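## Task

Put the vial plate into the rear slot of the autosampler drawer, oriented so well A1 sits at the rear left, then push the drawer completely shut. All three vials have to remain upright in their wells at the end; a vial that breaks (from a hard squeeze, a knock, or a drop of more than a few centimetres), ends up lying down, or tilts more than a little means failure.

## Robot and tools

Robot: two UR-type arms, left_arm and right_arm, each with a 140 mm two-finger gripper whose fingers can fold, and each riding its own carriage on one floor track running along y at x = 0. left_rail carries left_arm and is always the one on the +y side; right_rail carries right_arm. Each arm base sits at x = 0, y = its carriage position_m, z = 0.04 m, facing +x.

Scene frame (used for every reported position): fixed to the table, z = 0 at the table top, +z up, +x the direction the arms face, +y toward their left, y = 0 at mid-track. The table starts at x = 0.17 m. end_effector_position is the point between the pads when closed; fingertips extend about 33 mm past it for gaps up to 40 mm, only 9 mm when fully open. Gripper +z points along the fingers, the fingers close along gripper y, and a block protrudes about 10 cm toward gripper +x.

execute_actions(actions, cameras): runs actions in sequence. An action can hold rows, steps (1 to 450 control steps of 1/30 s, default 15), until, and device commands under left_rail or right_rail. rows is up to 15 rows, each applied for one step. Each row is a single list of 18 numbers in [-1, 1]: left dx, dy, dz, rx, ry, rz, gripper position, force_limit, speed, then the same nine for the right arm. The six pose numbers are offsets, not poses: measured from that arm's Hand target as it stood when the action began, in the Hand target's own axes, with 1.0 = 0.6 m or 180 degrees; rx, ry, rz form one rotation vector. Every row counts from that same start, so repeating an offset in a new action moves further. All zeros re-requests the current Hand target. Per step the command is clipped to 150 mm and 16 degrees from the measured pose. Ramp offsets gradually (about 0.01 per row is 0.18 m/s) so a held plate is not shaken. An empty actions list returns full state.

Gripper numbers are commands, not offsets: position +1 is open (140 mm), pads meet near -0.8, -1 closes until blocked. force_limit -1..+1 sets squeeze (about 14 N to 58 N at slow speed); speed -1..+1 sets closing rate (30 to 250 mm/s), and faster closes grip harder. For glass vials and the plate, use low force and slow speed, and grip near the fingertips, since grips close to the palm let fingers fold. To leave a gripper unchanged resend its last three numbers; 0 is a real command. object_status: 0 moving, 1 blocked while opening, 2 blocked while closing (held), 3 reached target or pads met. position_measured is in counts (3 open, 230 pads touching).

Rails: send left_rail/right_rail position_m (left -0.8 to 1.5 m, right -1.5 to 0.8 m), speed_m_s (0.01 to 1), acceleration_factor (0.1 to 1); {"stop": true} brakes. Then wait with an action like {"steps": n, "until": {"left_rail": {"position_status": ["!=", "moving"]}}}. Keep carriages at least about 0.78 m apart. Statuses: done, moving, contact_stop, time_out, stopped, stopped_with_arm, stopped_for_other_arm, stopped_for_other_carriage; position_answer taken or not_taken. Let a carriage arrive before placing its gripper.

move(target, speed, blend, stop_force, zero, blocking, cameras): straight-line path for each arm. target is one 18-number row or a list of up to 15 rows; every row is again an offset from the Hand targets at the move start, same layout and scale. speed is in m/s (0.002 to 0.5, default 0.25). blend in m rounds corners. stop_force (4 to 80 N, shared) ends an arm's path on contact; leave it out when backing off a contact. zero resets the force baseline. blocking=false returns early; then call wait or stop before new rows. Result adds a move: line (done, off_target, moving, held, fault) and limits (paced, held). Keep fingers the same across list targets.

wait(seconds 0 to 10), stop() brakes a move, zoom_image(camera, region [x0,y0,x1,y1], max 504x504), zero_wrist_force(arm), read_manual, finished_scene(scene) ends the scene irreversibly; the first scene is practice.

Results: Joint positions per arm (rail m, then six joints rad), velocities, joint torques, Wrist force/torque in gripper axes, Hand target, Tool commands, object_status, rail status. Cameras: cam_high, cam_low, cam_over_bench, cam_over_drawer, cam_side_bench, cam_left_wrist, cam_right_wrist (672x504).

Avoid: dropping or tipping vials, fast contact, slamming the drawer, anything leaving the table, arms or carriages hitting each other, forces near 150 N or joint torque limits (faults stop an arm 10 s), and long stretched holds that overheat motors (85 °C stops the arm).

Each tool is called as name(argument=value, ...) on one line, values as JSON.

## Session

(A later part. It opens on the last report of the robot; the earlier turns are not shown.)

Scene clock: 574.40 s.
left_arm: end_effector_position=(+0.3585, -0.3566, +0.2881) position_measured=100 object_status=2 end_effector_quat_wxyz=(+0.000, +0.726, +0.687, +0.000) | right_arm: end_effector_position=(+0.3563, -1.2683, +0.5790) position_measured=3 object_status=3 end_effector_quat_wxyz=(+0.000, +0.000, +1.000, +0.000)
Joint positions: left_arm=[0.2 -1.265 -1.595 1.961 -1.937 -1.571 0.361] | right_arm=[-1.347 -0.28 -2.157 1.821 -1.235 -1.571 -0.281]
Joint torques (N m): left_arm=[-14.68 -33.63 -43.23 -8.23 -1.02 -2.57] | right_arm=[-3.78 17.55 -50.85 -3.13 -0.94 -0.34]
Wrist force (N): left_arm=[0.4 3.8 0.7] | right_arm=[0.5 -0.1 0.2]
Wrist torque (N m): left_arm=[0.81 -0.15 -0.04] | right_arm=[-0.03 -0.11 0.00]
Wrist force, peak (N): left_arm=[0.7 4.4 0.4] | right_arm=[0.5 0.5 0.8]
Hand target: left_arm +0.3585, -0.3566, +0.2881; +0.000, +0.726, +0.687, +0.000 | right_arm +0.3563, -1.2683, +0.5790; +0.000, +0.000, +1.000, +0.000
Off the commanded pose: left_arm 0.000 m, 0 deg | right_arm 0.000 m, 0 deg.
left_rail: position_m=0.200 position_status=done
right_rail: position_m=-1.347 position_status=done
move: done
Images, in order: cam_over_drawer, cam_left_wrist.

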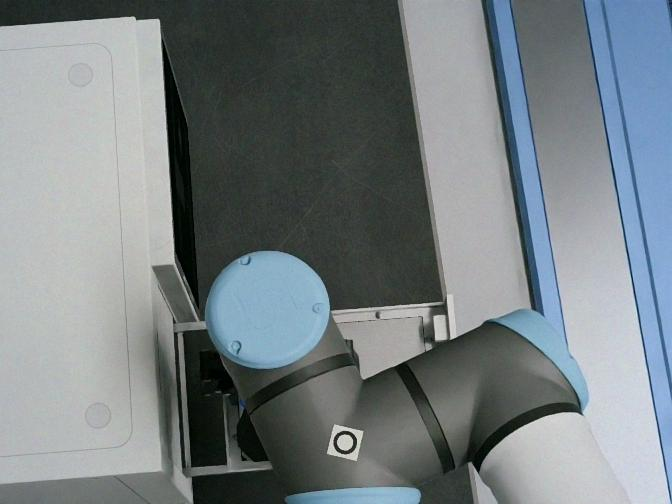

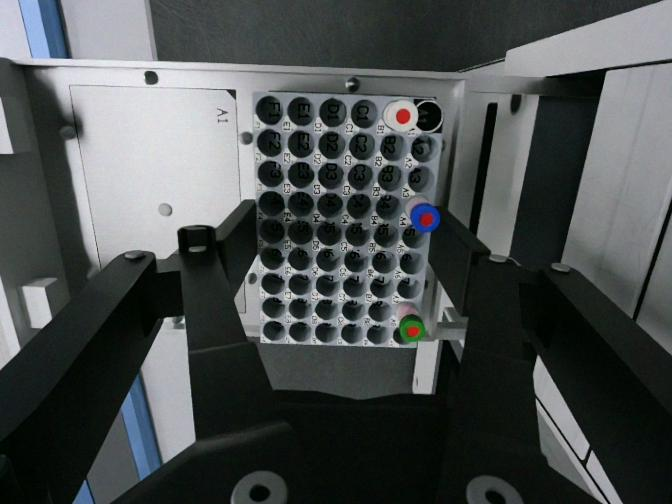

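move(target=[0.0017,0.0042,0.0165,0,0,0.002,-1,-0.6,-1,0,0,0,0,0,0,1,1,1], speed=0.02, stop_force=5, cameras=["cam_left_wrist"])

zoom_image(camera="cam_left_wrist", region=[220, 60, 340, 300])

zoom_image(camera="cam_left_wrist", region=[340, 60, 500, 240])

Scene clock: 618.20 s.
left_arm: end_effector_position=(+0.3611, -0.3557, +0.2782) position_measured=100 object_status=2 end_effector_quat_wxyz=(+0.000, +0.728, +0.685, +0.000) | right_arm: end_effector_position=(+0.3563, -1.2683, +0.5790) position_measured=3 object_status=3 end_effector_quat_wxyz=(+0.000, +0.000, +1.000, +0.000)
Joint positions: left_arm=[0.2 -1.26 -1.587 1.972 -1.956 -1.571 0.372] | right_arm=[-1.347 -0.28 -2.157 1.821 -1.235 -1.571 -0.28]
Joint torques (N m): left_arm=[20.64 -31.27 -43.57 -7.79 1.14 2.75] | right_arm=[-6.23 15.32 -51.02 -3.11 -1.02 -0.58]
Wrist force (N): left_arm=[0.5 4.5 0.9] | right_arm=[0.5 0.0 0.4]
Wrist torque (N m): left_arm=[0.99 -0.18 -0.03] | right_arm=[0.00 -0.11 0.00]
Wrist force, peak (N): left_arm=[0.5 4.5 0.9] | right_arm=[0.4 -0.2 0.9]
Hand target: left_arm +0.3611, -0.3557, +0.2782; +0.000, +0.728, +0.685, +0.000 | right_arm +0.3563, -1.2683, +0.5790; +0.000, +0.000, +1.000, +0.000
Off the commanded pose: left_arm 0.000 m, 0 deg | right_arm 0.000 m, 0 deg.
left_rail: position_m=0.200 position_status=done
right_rail: position_m=-1.347 position_status=done
move: done
Images, in order: cam_left_wrist.

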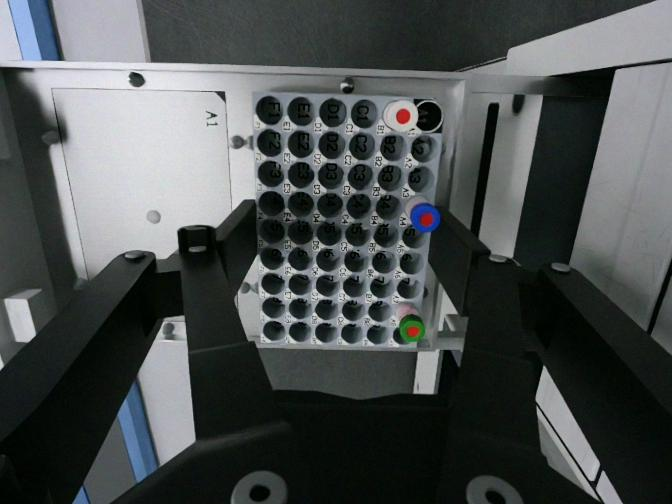

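Scaled by 2.100 from the camera's 672x504 image, which has a finer 960x720 frame.

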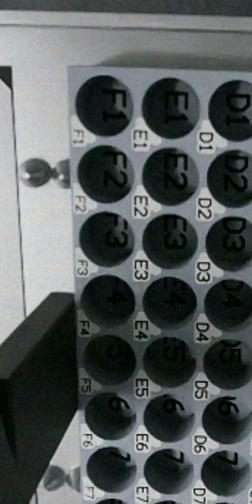

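Scaled by 2.800 from the camera's 672x504 image, which has a finer 960x720 frame.

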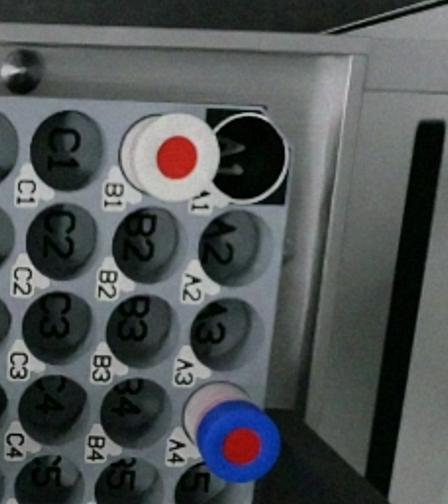

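move(target=[0.001,0,0.027,0,0,0,-1,-0.6,-1,0,0,0,0,0,0,1,1,1], speed=0.01, stop_force=6, cameras=["cam_left_wrist"])

zoom_image(camera="cam_left_wrist", region=[220, 60, 340, 300])

zoom_image(camera="cam_left_wrist", region=[340, 60, 500, 240])

Scene clock: 651.17 s.
left_arm: end_effector_position=(+0.3611, -0.3556, +0.2751) position_measured=100 object_status=2 end_effector_quat_wxyz=(+0.000, +0.728, +0.685, +0.000) | right_arm: end_effector_position=(+0.3563, -1.2683, +0.5790) position_measured=3 object_status=3 end_effector_quat_wxyz=(+0.000, +0.000, +1.000, +0.000)
Joint positions: left_arm=[0.2 -1.26 -1.586 1.976 -1.962 -1.571 0.372] | right_arm=[-1.347 -0.28 -2.157 1.821 -1.235 -1.571 -0.28]
Joint torques (N m): left_arm=[14.07 -68.83 -53.22 -1.39 -2.23 1.66] | right_arm=[-6.41 17.13 -51.38 -3.14 -1.18 -0.62]
Wrist force (N): left_arm=[0.4 4.0 0.0] | right_arm=[0.2 -0.1 0.2]
Wrist torque (N m): left_arm=[0.88 -0.14 -0.03] | right_arm=[-0.02 -0.05 0.00]
Wrist force, peak (N): left_arm=[2.3 4.3 -7.9] | right_arm=[0.7 -0.2 1.0]
Hand target: left_arm +0.3611, -0.3556, +0.2751; +0.000, +0.728, +0.685, +0.000 (not the last commanded pose) | right_arm +0.3563, -1.2683, +0.5790; +0.000, +0.000, +1.000, +0.000
Off the commanded pose: left_arm 0.013 m, 0 deg | right_arm 0.000 m, 0 deg.
left_rail: position_m=0.200 position_status=done
right_rail: position_m=-1.347 position_status=done
move: contact (left_arm)
Images, in order: cam_left_wrist.

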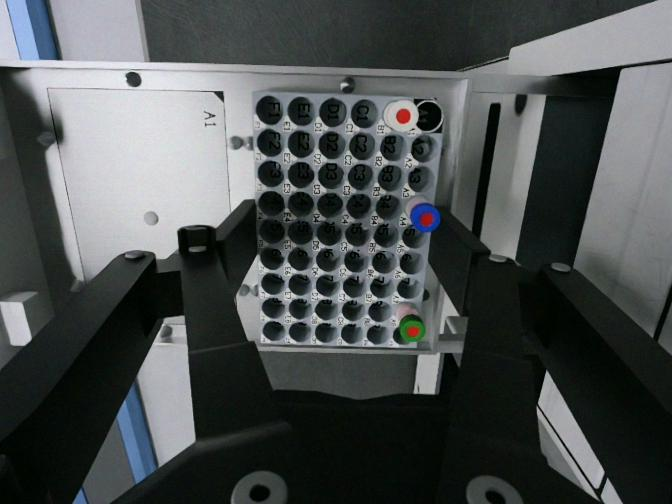

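Scaled by 2.100 from the camera's 672x504 image, which has a finer 960x720 frame.

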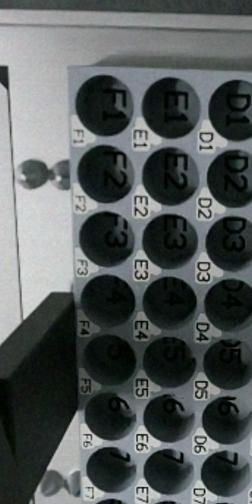

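Scaled by 2.800 from the camera's 672x504 image, which has a finer 960x720 frame.

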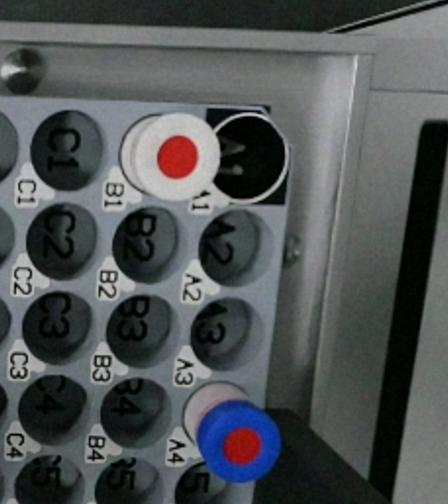

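execute_actions(actions=[{"rows":[[0,0,0,0,0,0,0.45,-0.6,-1,0,0,0,0,0,0,1,1,1]],"steps":45}], cameras=["cam_left_wrist"])

zoom_image(camera="cam_left_wrist", region=[200, 60, 500, 360])

Scene clock: 695.63 s.
left_arm: end_effector_position=(+0.3611, -0.3556, +0.2751) position_measured=72 object_status=3 end_effector_quat_wxyz=(+0.000, +0.728, +0.685, +0.000) | right_arm: end_effector_position=(+0.3563, -1.2683, +0.5790) position_measured=3 object_status=3 end_effector_quat_wxyz=(+0.000, +0.000, +1.000, +0.000)
Joint positions: left_arm=[0.2 -1.26 -1.586 1.976 -1.962 -1.571 0.372] | right_arm=[-1.347 -0.28 -2.157 1.821 -1.235 -1.571 -0.28]
Joint torques (N m): left_arm=[-8.25 -70.27 -50.93 -5.72 -2 -1.49] | right_arm=[-5.42 15.97 -51.72 -3.04 -1.04 -0.68]
Wrist force (N): left_arm=[0.3 4.1 0.6] | right_arm=[0.3 -0.1 0.8]
Wrist torque (N m): left_arm=[0.88 -0.13 -0.03] | right_arm=[-0.04 -0.07 0.00]
Wrist force, peak (N): left_arm=[0.6 4.6 0.9] | right_arm=[0.8 -0.5 0.7]
Hand target: left_arm +0.3611, -0.3556, +0.2751; +0.000, +0.728, +0.685, +0.000 | right_arm +0.3563, -1.2683, +0.5790; +0.000, +0.000, +1.000, +0.000
Off the commanded pose: left_arm 0.000 m, 0 deg | right_arm 0.000 m, 0 deg.
left_rail: position_m=0.200 position_status=done
right_rail: position_m=-1.347 position_status=done
Images, in order: cam_left_wrist.

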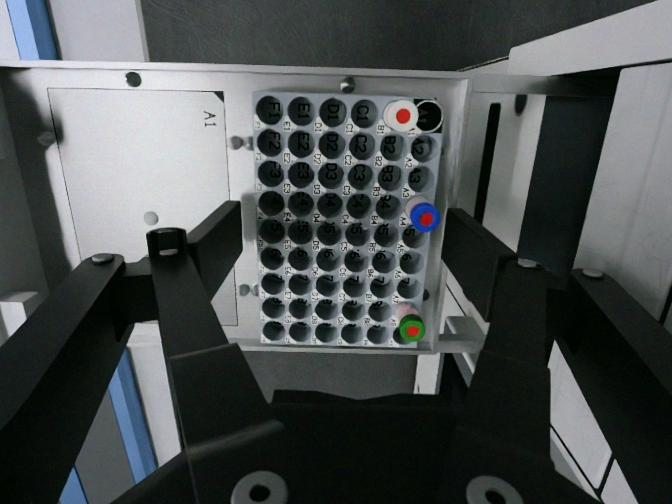

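Scaled by 1.680 from the camera's 672x504 image, which has a finer 960x720 frame.

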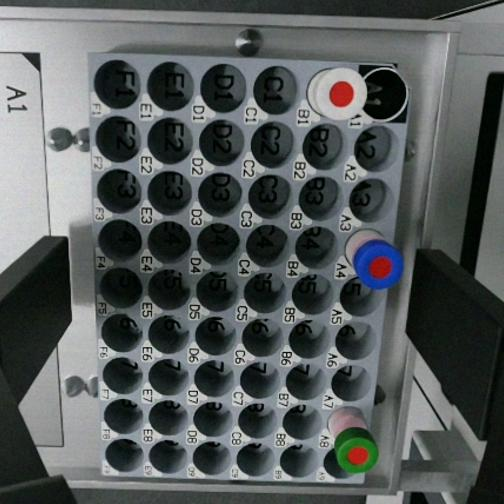

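move(target=[[0,0,-0.2,0,0,0,0.45,-0.6,-1,0,0,0,0,0,0,1,1,1],[0.3,-0.35,-0.3,0,0,0,0.45,-0.6,-1,0,0,0,0,0,0,1,1,1]], speed=[0.06,0.2], cameras=["cam_left_wrist","cam_over_drawer"])

zoom_image(camera="cam_over_drawer", region=[180, 300, 350, 480])

zoom_image(camera="cam_left_wrist", region=[240, 180, 500, 440])

Scene clock: 708.87 s.
left_arm: end_effector_position=(+0.1626, -0.1631, +0.4551) position_measured=72 object_status=3 end_effector_quat_wxyz=(+0.000, +0.728, +0.685, +0.000) | right_arm: end_effector_position=(+0.3563, -1.2683, +0.5790) position_measured=3 object_status=3 end_effector_quat_wxyz=(+0.000, +0.000, +1.000, +0.000)
Joint positions: left_arm=[0.2 -1.602 -2.141 2.037 -1.467 -1.571 0.029] | right_arm=[-1.347 -0.28 -2.157 1.821 -1.235 -1.571 -0.28]
Joint torques (N m): left_arm=[-15.28 -23.85 -44.98 -0.68 1.91 -2.37] | right_arm=[-5.96 15.52 -52.68 -3.19 -1.28 -0.55]
Wrist force (N): left_arm=[0.6 3.9 1.1] | right_arm=[0.2 0.1 0.6]
Wrist torque (N m): left_arm=[0.89 -0.19 -0.03] | right_arm=[0.02 -0.05 0.00]
Wrist force, peak (N): left_arm=[-0.9 5.7 -0.3] | right_arm=[-0.1 0.1 1.1]
Hand target: left_arm +0.1625, -0.1631, +0.4551; +0.000, +0.728, +0.685, +0.000 | right_arm +0.3563, -1.2683, +0.5790; +0.000, +0.000, +1.000, +0.000
Off the commanded pose: left_arm 0.000 m, 0 deg | right_arm 0.000 m, 0 deg.
left_rail: position_m=0.200 position_status=done
right_rail: position_m=-1.347 position_status=done
move: done
Images, in order: cam_over_drawer, cam_left_wrist.

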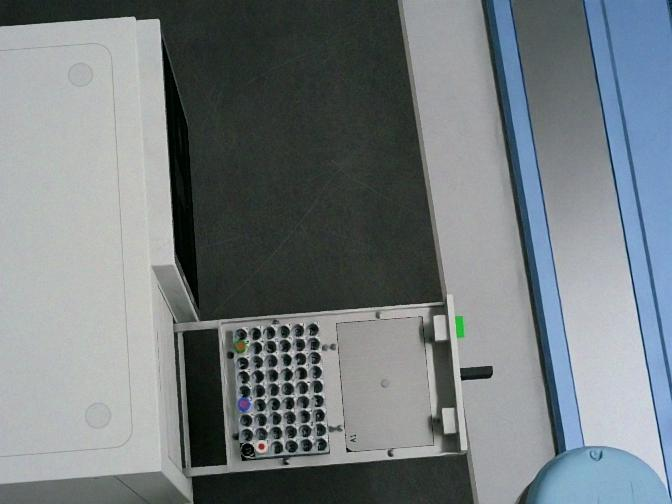

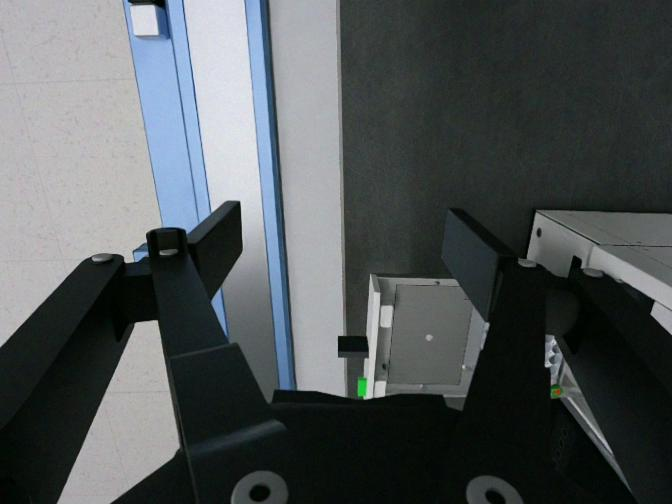

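Scaled by 2.800 from the camera's 672x504 image, which has a finer 960x720 frame.

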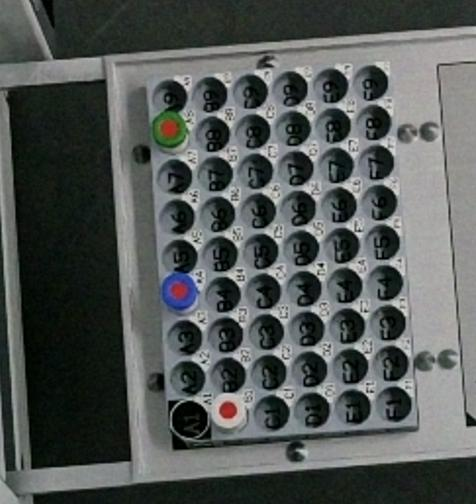

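Scaled by 1.938 from the camera's 672x504 image, which has a finer 960x720 frame.

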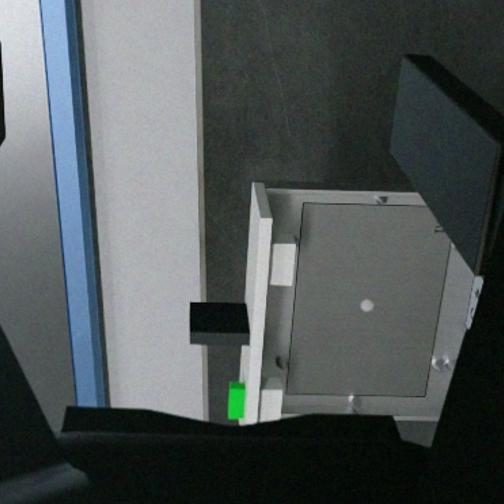

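move(target=[-0.307,-0.098,-0.117,0,0,-0.519,-0.3,0,-0.5,0,0,0,0,0,0,1,1,1], speed=0.3, cameras=[])

Scene clock: 727.37 s.
left_arm: end_effector_position=(+0.0926, -0.3433, +0.5254) position_measured=167 object_status=3 end_effector_quat_wxyz=(+0.000, +0.001, +1.000, +0.000) | right_arm: end_effector_position=(+0.3563, -1.2683, +0.5790) position_measured=3 object_status=3 end_effector_quat_wxyz=(+0.000, +0.000, +1.000, +0.000)
Joint positions: left_arm=[0.2 -1.723 -1.845 1.748 -1.474 -1.571 -1.722] | right_arm=[-1.347 -0.28 -2.157 1.821 -1.235 -1.571 -0.28]
Joint torques (N m): left_arm=[-14.89 -9.25 -59.16 -1.33 1.81 -2.02] | right_arm=[-7.3 14.25 -53.58 -3.26 -1.27 -0.87]
Wrist force (N): left_arm=[0.1 3.9 0.1] | right_arm=[0.5 0.2 0.5]
Wrist torque (N m): left_arm=[0.84 -0.04 0.03] | right_arm=[0.04 -0.10 0.00]
Wrist force, peak (N): left_arm=[0.9 4.6 1.3] | right_arm=[0.9 -0.2 0.7]
Hand target: left_arm +0.0926, -0.3433, +0.5254; +0.000, +0.001, +1.000, +0.000 | right_arm +0.3563, -1.2683, +0.5790; +0.000, +0.000, +1.000, +0.000
Off the commanded pose: left_arm 0.000 m, 0 deg | right_arm 0.000 m, 0 deg.
left_rail: position_m=0.200 position_status=done
right_rail: position_m=-1.347 position_status=done
move: done

move(target=[0.0103,-0.001,0.3617,0,-0.303,0,-0.3,0,-0.5,0,0,0,0,0,0,1,1,1], speed=0.2, cameras=["cam_left_wrist","cam_over_drawer"])

Scene clock: 742.67 s.
left_arm: end_effector_position=(+0.0864, -0.3439, +0.3084) position_measured=167 object_status=3 end_effector_quat_wxyz=(+0.458, +0.001, +0.889, +0.000) | right_arm: end_effector_position=(+0.3563, -1.2683, +0.5790) position_measured=3 object_status=3 end_effector_quat_wxyz=(+0.000, +0.000, +1.000, +0.000)
Joint positions: left_arm=[0.2 -2.216 -1.665 2.113 -1.319 -0.861 -2.483] | right_arm=[-1.347 -0.28 -2.157 1.821 -1.235 -1.571 -0.281]
Joint torques (N m): left_arm=[-15.83 -19.53 -37.34 1.27 3.9 -2.97] | right_arm=[-7.08 15.15 -52.9 -3.35 -1.11 -0.75]
Wrist force (N): left_arm=[0.5 4.6 1.6] | right_arm=[0.1 0.2 0.4]
Wrist torque (N m): left_arm=[0.98 -0.29 0.17] | right_arm=[0.04 -0.01 0.00]
Wrist force, peak (N): left_arm=[2.2 4.5 1.8] | right_arm=[0.7 -0.6 0.6]
Hand target: left_arm +0.0864, -0.3439, +0.3084; +0.458, +0.001, +0.889, +0.000 | right_arm +0.3563, -1.2683, +0.5790; +0.000, +0.000, +1.000, +0.000
Off the commanded pose: left_arm 0.000 m, 0 deg | right_arm 0.000 m, 0 deg.
left_rail: position_m=0.200 position_status=done
right_rail: position_m=-1.347 position_status=done
move: done
Images, in order: cam_over_drawer, cam_left_wrist.

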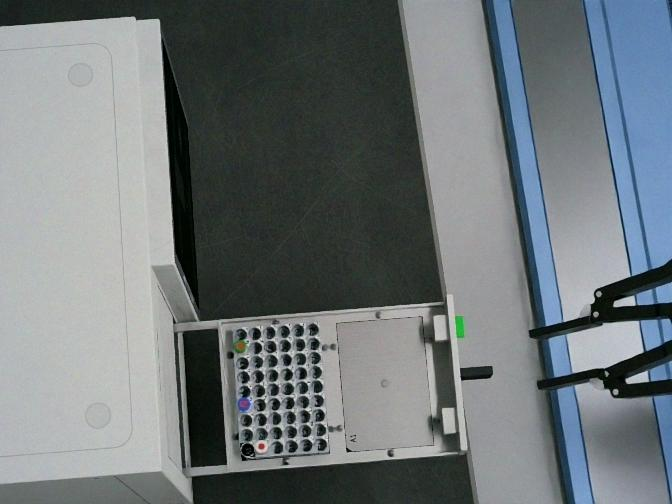

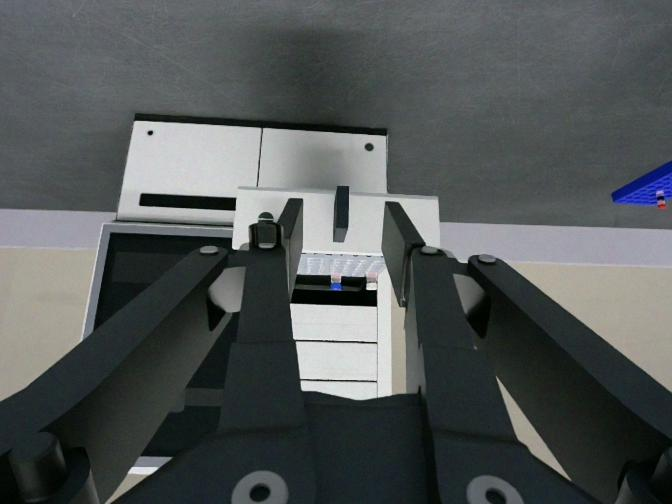

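move(target=[0,0.0008,0.096,0,0,0,-0.3,0,-0.5,0,0,0,0,0,0,1,1,1], speed=0.08, stop_force=10, cameras=[])

execute_actions(actions=[{"rows":[[0,0,0,0,0,0,-1,-0.2,-1,0,0,0,0,0,0,1,1,1]],"steps":75}], cameras=["cam_left_wrist","cam_over_drawer"])

Scene clock: 762.97 s.
left_arm: end_effector_position=(+0.1333, -0.3435, +0.2749) position_measured=167 object_status=3 end_effector_quat_wxyz=(+0.458, +0.001, +0.889, +0.000) | right_arm: end_effector_position=(+0.3563, -1.2683, +0.5790) position_measured=3 object_status=3 end_effector_quat_wxyz=(+0.000, +0.000, +1.000, +0.000)
Joint positions: left_arm=[0.2 -2.145 -1.663 2.186 -1.444 -0.817 -2.409] | right_arm=[-1.347 -0.28 -2.157 1.821 -1.235 -1.571 -0.281]
Joint torques (N m): left_arm=[23.16 -21.14 -37.68 -5.55 3.51 2.84] | right_arm=[-7.96 15.43 -53.1 -3.31 -1.16 -0.85]
Wrist force (N): left_arm=[0.8 4.6 1.9] | right_arm=[0.0 0.0 0.3]
Wrist torque (N m): left_arm=[0.94 -0.39 0.24] | right_arm=[0.00 0.01 0.00]
Wrist force, peak (N): left_arm=[0.8 4.5 2.8] | right_arm=[0.8 0.1 0.7]
Hand target: left_arm +0.1333, -0.3435, +0.2749; +0.458, +0.001, +0.889, +0.000 | right_arm +0.3563, -1.2683, +0.5790; +0.000, +0.000, +1.000, +0.000
Off the commanded pose: left_arm 0.000 m, 0 deg | right_arm 0.000 m, 0 deg.
left_rail: position_m=0.200 position_status=done
right_rail: position_m=-1.347 position_status=done
move: done

Scene clock: 765.67 s.
left_arm: end_effector_position=(+0.1333, -0.3435, +0.2749) position_measured=219 object_status=2 end_effector_quat_wxyz=(+0.458, +0.001, +0.889, +0.000) | right_arm: end_effector_position=(+0.3563, -1.2683, +0.5790) position_measured=3 object_status=3 end_effector_quat_wxyz=(+0.000, +0.000, +1.000, +0.000)
Joint positions: left_arm=[0.2 -2.145 -1.663 2.186 -1.444 -0.817 -2.409] | right_arm=[-1.347 -0.28 -2.157 1.821 -1.235 -1.571 -0.28]
Joint torques (N m): left_arm=[18.65 -18.7 -39.79 -4.82 3.32 2.57] | right_arm=[-7.72 14.57 -52.69 -3.33 -1.22 -0.72]
Wrist force (N): left_arm=[-1.0 9.4 -2.2] | right_arm=[0.3 -0.2 0.0]
Wrist torque (N m): left_arm=[0.78 -0.47 0.26] | right_arm=[-0.04 -0.07 0.00]
Wrist force, peak (N): left_arm=[-1.0 9.9 -2.4] | right_arm=[0.7 0.4 0.6]
Hand target: left_arm +0.1333, -0.3435, +0.2749; +0.458, +0.001, +0.889, +0.000 | right_arm +0.3563, -1.2683, +0.5790; +0.000, +0.000, +1.000, +0.000
Off the commanded pose: left_arm 0.000 m, 0 deg | right_arm 0.000 m, 0 deg.
left_rail: position_m=0.200 position_status=done
right_rail: position_m=-1.347 position_status=done
Images, in order: cam_over_drawer, cam_left_wrist.

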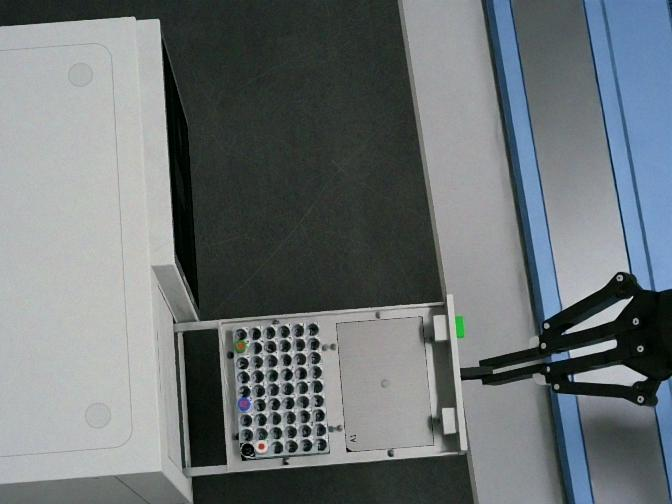

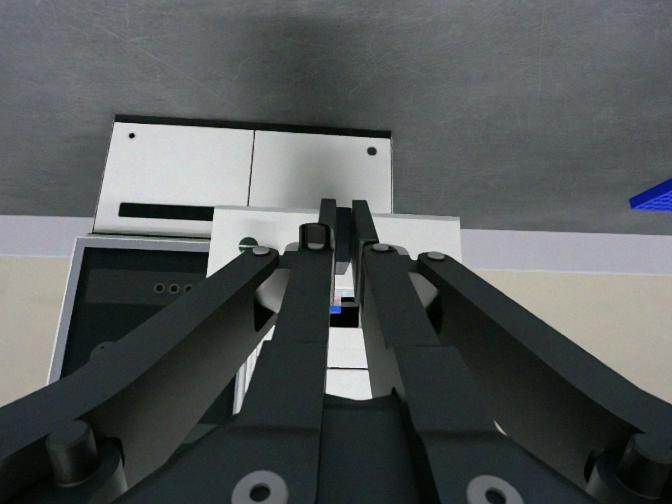

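move(target=[-0.1937,-0.018,0.2714,0,0,0,-1,-0.2,-1,0,0,0,0,0,0,1,1,1], speed=0.06, stop_force=45, cameras=["cam_over_drawer"])

Scene clock: 788.60 s.
left_arm: end_effector_position=(+0.3333, -0.3546, +0.2751) position_measured=219 object_status=2 end_effector_quat_wxyz=(+0.458, +0.001, +0.889, +0.000) | right_arm: end_effector_position=(+0.3563, -1.2683, +0.5790) position_measured=3 object_status=3 end_effector_quat_wxyz=(+0.000, +0.000, +1.000, +0.000)
Joint positions: left_arm=[0.2 -1.788 -1.664 2.265 -1.881 -0.651 -1.932] | right_arm=[-1.347 -0.28 -2.157 1.821 -1.235 -1.571 -0.28]
Joint torques (N m): left_arm=[23.69 -12.67 -30.57 -6.17 1.56 2.96] | right_arm=[-7.45 16.16 -51.97 -3.5 -1.17 -0.68]
Wrist force (N): left_arm=[-5.7 2.2 -7.2] | right_arm=[0.2 -0.1 0.5]
Wrist torque (N m): left_arm=[1.00 -0.78 0.33] | right_arm=[-0.03 -0.04 -0.01]
Wrist force, peak (N): left_arm=[11.3 -12.5 4.1] | right_arm=[0.4 -0.2 0.9]
Hand target: left_arm +0.3333, -0.3546, +0.2751; +0.458, +0.001, +0.889, +0.000 | right_arm +0.3563, -1.2683, +0.5790; +0.000, +0.000, +1.000, +0.000
Off the commanded pose: left_arm 0.000 m, 0 deg | right_arm 0.000 m, 0 deg.
left_rail: position_m=0.200 position_status=done
right_rail: position_m=-1.347 position_status=done
move: done
Images, in order: cam_over_drawer.

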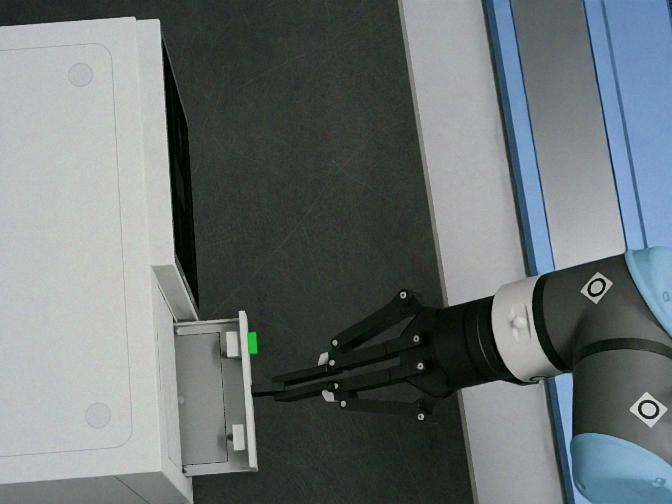

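Lateral force tiny. Remaining ≈0.075; push 0.082 with a force stop.

move(target=[-0.0794,-0.0073,0.1112,0,0,0,-1,-0.2,-1,0,0,0,0,0,0,1,1,1], speed=0.025, stop_force=40, cameras=["cam_over_drawer","cam_left_wrist"])

zoom_image(camera="cam_over_drawer", region=[130, 290, 300, 504])

zoom_image(camera="cam_left_wrist", region=[170, 80, 530, 350])

Scene clock: 801.07 s.
left_arm: end_effector_position=(+0.4153, -0.3591, +0.2751) position_measured=219 object_status=2 end_effector_quat_wxyz=(+0.458, +0.001, +0.889, +0.000) | right_arm: end_effector_position=(+0.3563, -1.2683, +0.5790) position_measured=3 object_status=3 end_effector_quat_wxyz=(+0.000, +0.000, +1.000, +0.000)
Joint positions: left_arm=[0.2 -1.636 -1.609 2.266 -2.139 -0.622 -1.681] | right_arm=[-1.347 -0.28 -2.157 1.821 -1.235 -1.571 -0.28]
Joint torques (N m): left_arm=[42.07 -20.59 -50.79 -8.45 11.81 2.88] | right_arm=[-8.62 15.41 -51.38 -3.39 -1.25 -0.52]
Wrist force (N): left_arm=[23.5 13.3 -34.7] | right_arm=[-0.2 0.2 0.5]
Wrist torque (N m): left_arm=[1.23 -0.03 0.46] | right_arm=[0.04 0.04 0.00]
Wrist force, peak (N): left_arm=[23.5 13.2 -35.1] | right_arm=[0.5 0.3 0.8]
Hand target: left_arm +0.4153, -0.3591, +0.2751; +0.458, +0.001, +0.889, +0.000 | right_arm +0.3563, -1.2683, +0.5790; +0.000, +0.000, +1.000, +0.000
Off the commanded pose: left_arm 0.000 m, 0 deg | right_arm 0.000 m, 0 deg.
left_rail: position_m=0.200 position_status=done
right_rail: position_m=-1.347 position_status=done
move: contact (left_arm)
Images, in order: cam_over_drawer, cam_left_wrist.

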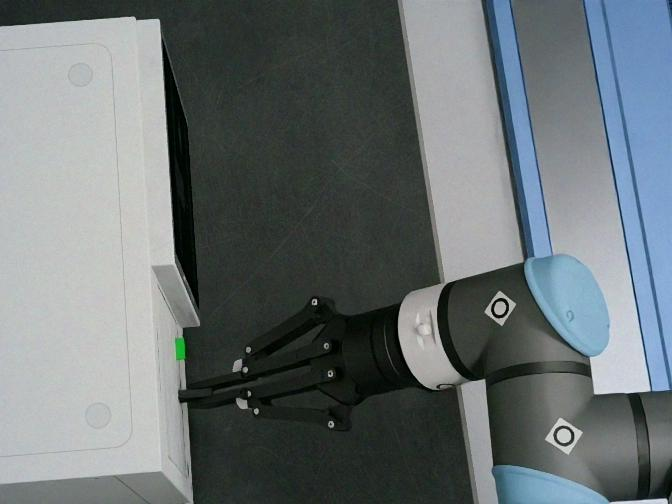

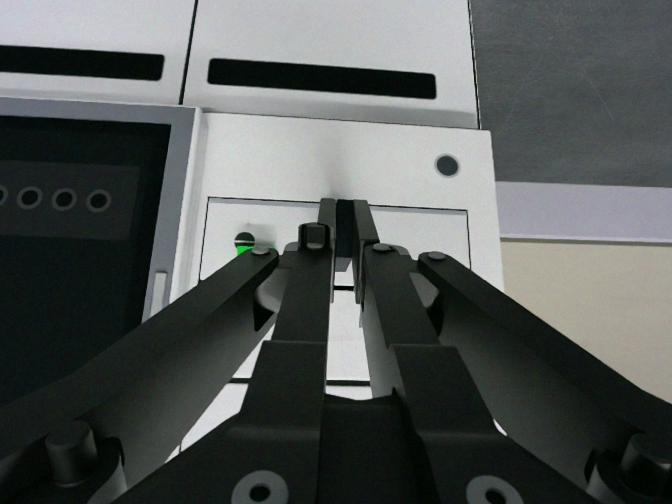

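Scaled by 2.355 from the camera's 672x504 image, which has a finer 960x720 frame.

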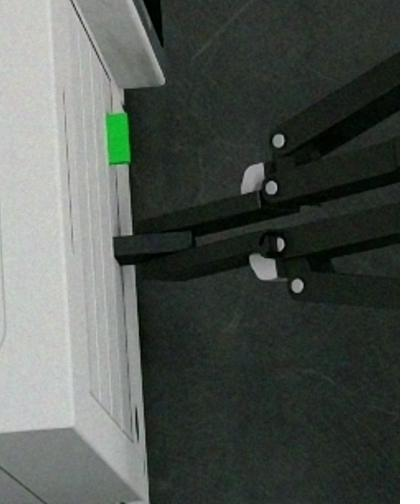

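Scaled by 1.400 from the camera's 672x504 image, which has a finer 960x720 frame.

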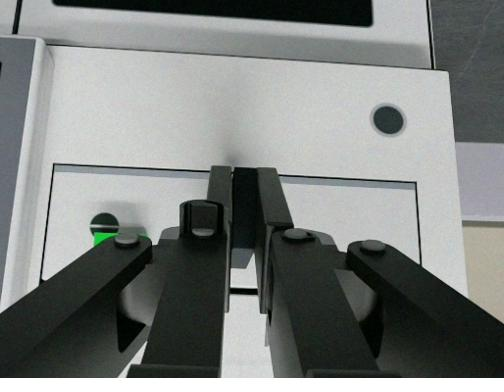

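execute_actions(actions=[{"rows":[[0,0,0,0,0,0,-0.3,-0.2,-1,0,0,0,0,0,0,1,1,1]],"steps":45}], cameras=[])

move(target=[0,0,-0.22,0,0,0,-0.3,-0.2,-1,0,0,0,0,0,0,1,1,1], speed=0.15, cameras=["cam_over_drawer","cam_left_wrist"])

zoom_image(camera="cam_left_wrist", region=[170, 80, 530, 350])

zoom_image(camera="cam_over_drawer", region=[130, 290, 300, 504])

Scene clock: 813.23 s.
left_arm: end_effector_position=(+0.4153, -0.3592, +0.2751) position_measured=167 object_status=3 end_effector_quat_wxyz=(+0.458, +0.001, +0.889, +0.000) | right_arm: end_effector_position=(+0.3563, -1.2683, +0.5790) position_measured=3 object_status=3 end_effector_quat_wxyz=(+0.000, +0.000, +1.000, +0.000)
Joint positions: left_arm=[0.2 -1.636 -1.609 2.266 -2.139 -0.622 -1.681] | right_arm=[-1.347 -0.28 -2.157 1.821 -1.235 -1.571 -0.28]
Joint torques (N m): left_arm=[-10.9 -38.65 -37.37 -5.01 0.1 0.91] | right_arm=[-7.49 13.91 -51.48 -3.5 -1.06 -0.73]
Wrist force (N): left_arm=[1.0 4.0 1.1] | right_arm=[0.3 0.1 0.2]
Wrist torque (N m): left_arm=[0.77 -0.51 0.29] | right_arm=[0.01 -0.08 0.00]
Wrist force, peak (N): left_arm=[23.4 14.1 -35.1] | right_arm=[0.3 0.2 1.0]
Hand target: left_arm +0.4153, -0.3592, +0.2751; +0.458, +0.001, +0.889, +0.000 | right_arm +0.3563, -1.2683, +0.5790; +0.000, +0.000, +1.000, +0.000
Off the commanded pose: left_arm 0.000 m, 0 deg | right_arm 0.000 m, 0 deg.
left_rail: position_m=0.200 position_status=done
right_rail: position_m=-1.347 position_status=done

Scene clock: 814.90 s.
left_arm: end_effector_position=(+0.3078, -0.3589, +0.3517) position_measured=167 object_status=3 end_effector_quat_wxyz=(+0.458, +0.001, +0.889, +0.000) | right_arm: end_effector_position=(+0.3563, -1.2683, +0.5790) position_measured=3 object_status=3 end_effector_quat_wxyz=(+0.000, +0.000, +1.000, +0.000)
Joint positions: left_arm=[0.2 -1.833 -1.739 2.162 -1.647 -0.665 -2.002] | right_arm=[-1.347 -0.28 -2.157 1.821 -1.235 -1.571 -0.28]
Joint torques (N m): left_arm=[-15.33 -55.41 -53.95 -0.22 -0.36 -2.45] | right_arm=[-8.25 16.07 -51.08 -3.42 -1.14 -0.82]
Wrist force (N): left_arm=[1.4 4.9 1.1] | right_arm=[0.0 -0.3 0.3]
Wrist torque (N m): left_arm=[0.97 -0.52 0.32] | right_arm=[-0.08 -0.01 0.01]
Wrist force, peak (N): left_arm=[1.8 5.3 1.3] | right_arm=[0.6 0.0 0.7]
Hand target: left_arm +0.3078, -0.3589, +0.3517; +0.458, +0.001, +0.889, +0.000 | right_arm +0.3563, -1.2683, +0.5790; +0.000, +0.000, +1.000, +0.000
Off the commanded pose: left_arm 0.000 m, 0 deg | right_arm 0.000 m, 0 deg.
left_rail: position_m=0.200 position_status=done
right_rail: position_m=-1.347 position_status=done
move: done
Images, in order: cam_over_drawer, cam_left_wrist.

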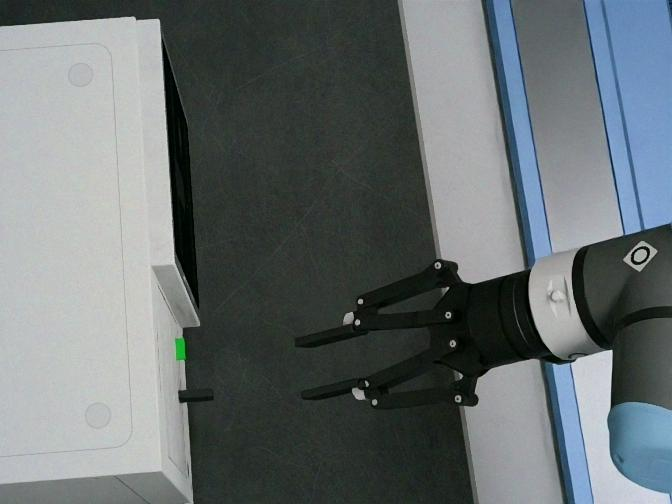

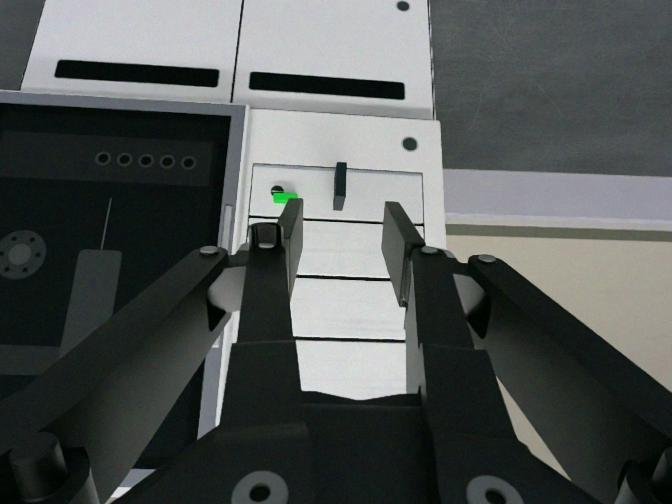

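Scaled by 1.400 from the camera's 672x504 image, which has a finer 960x720 frame.

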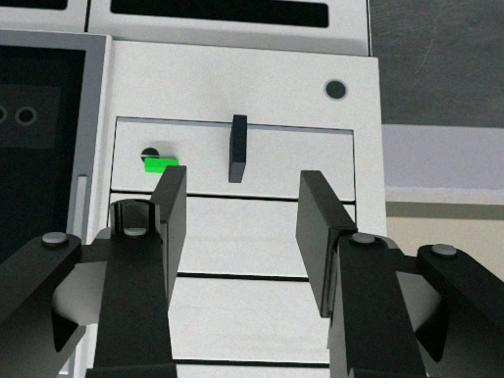

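Scaled by 2.355 from the camera's 672x504 image, which has a finer 960x720 frame.

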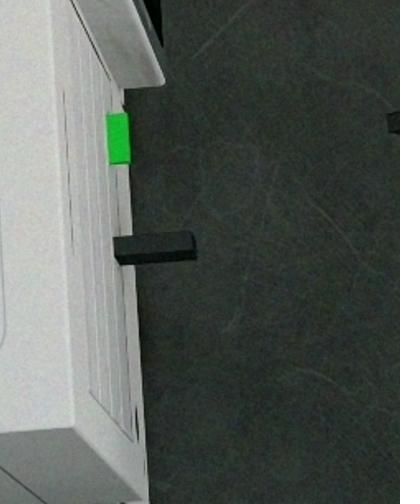

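finished_scene(scene=2)

The scene is finished: the task was done.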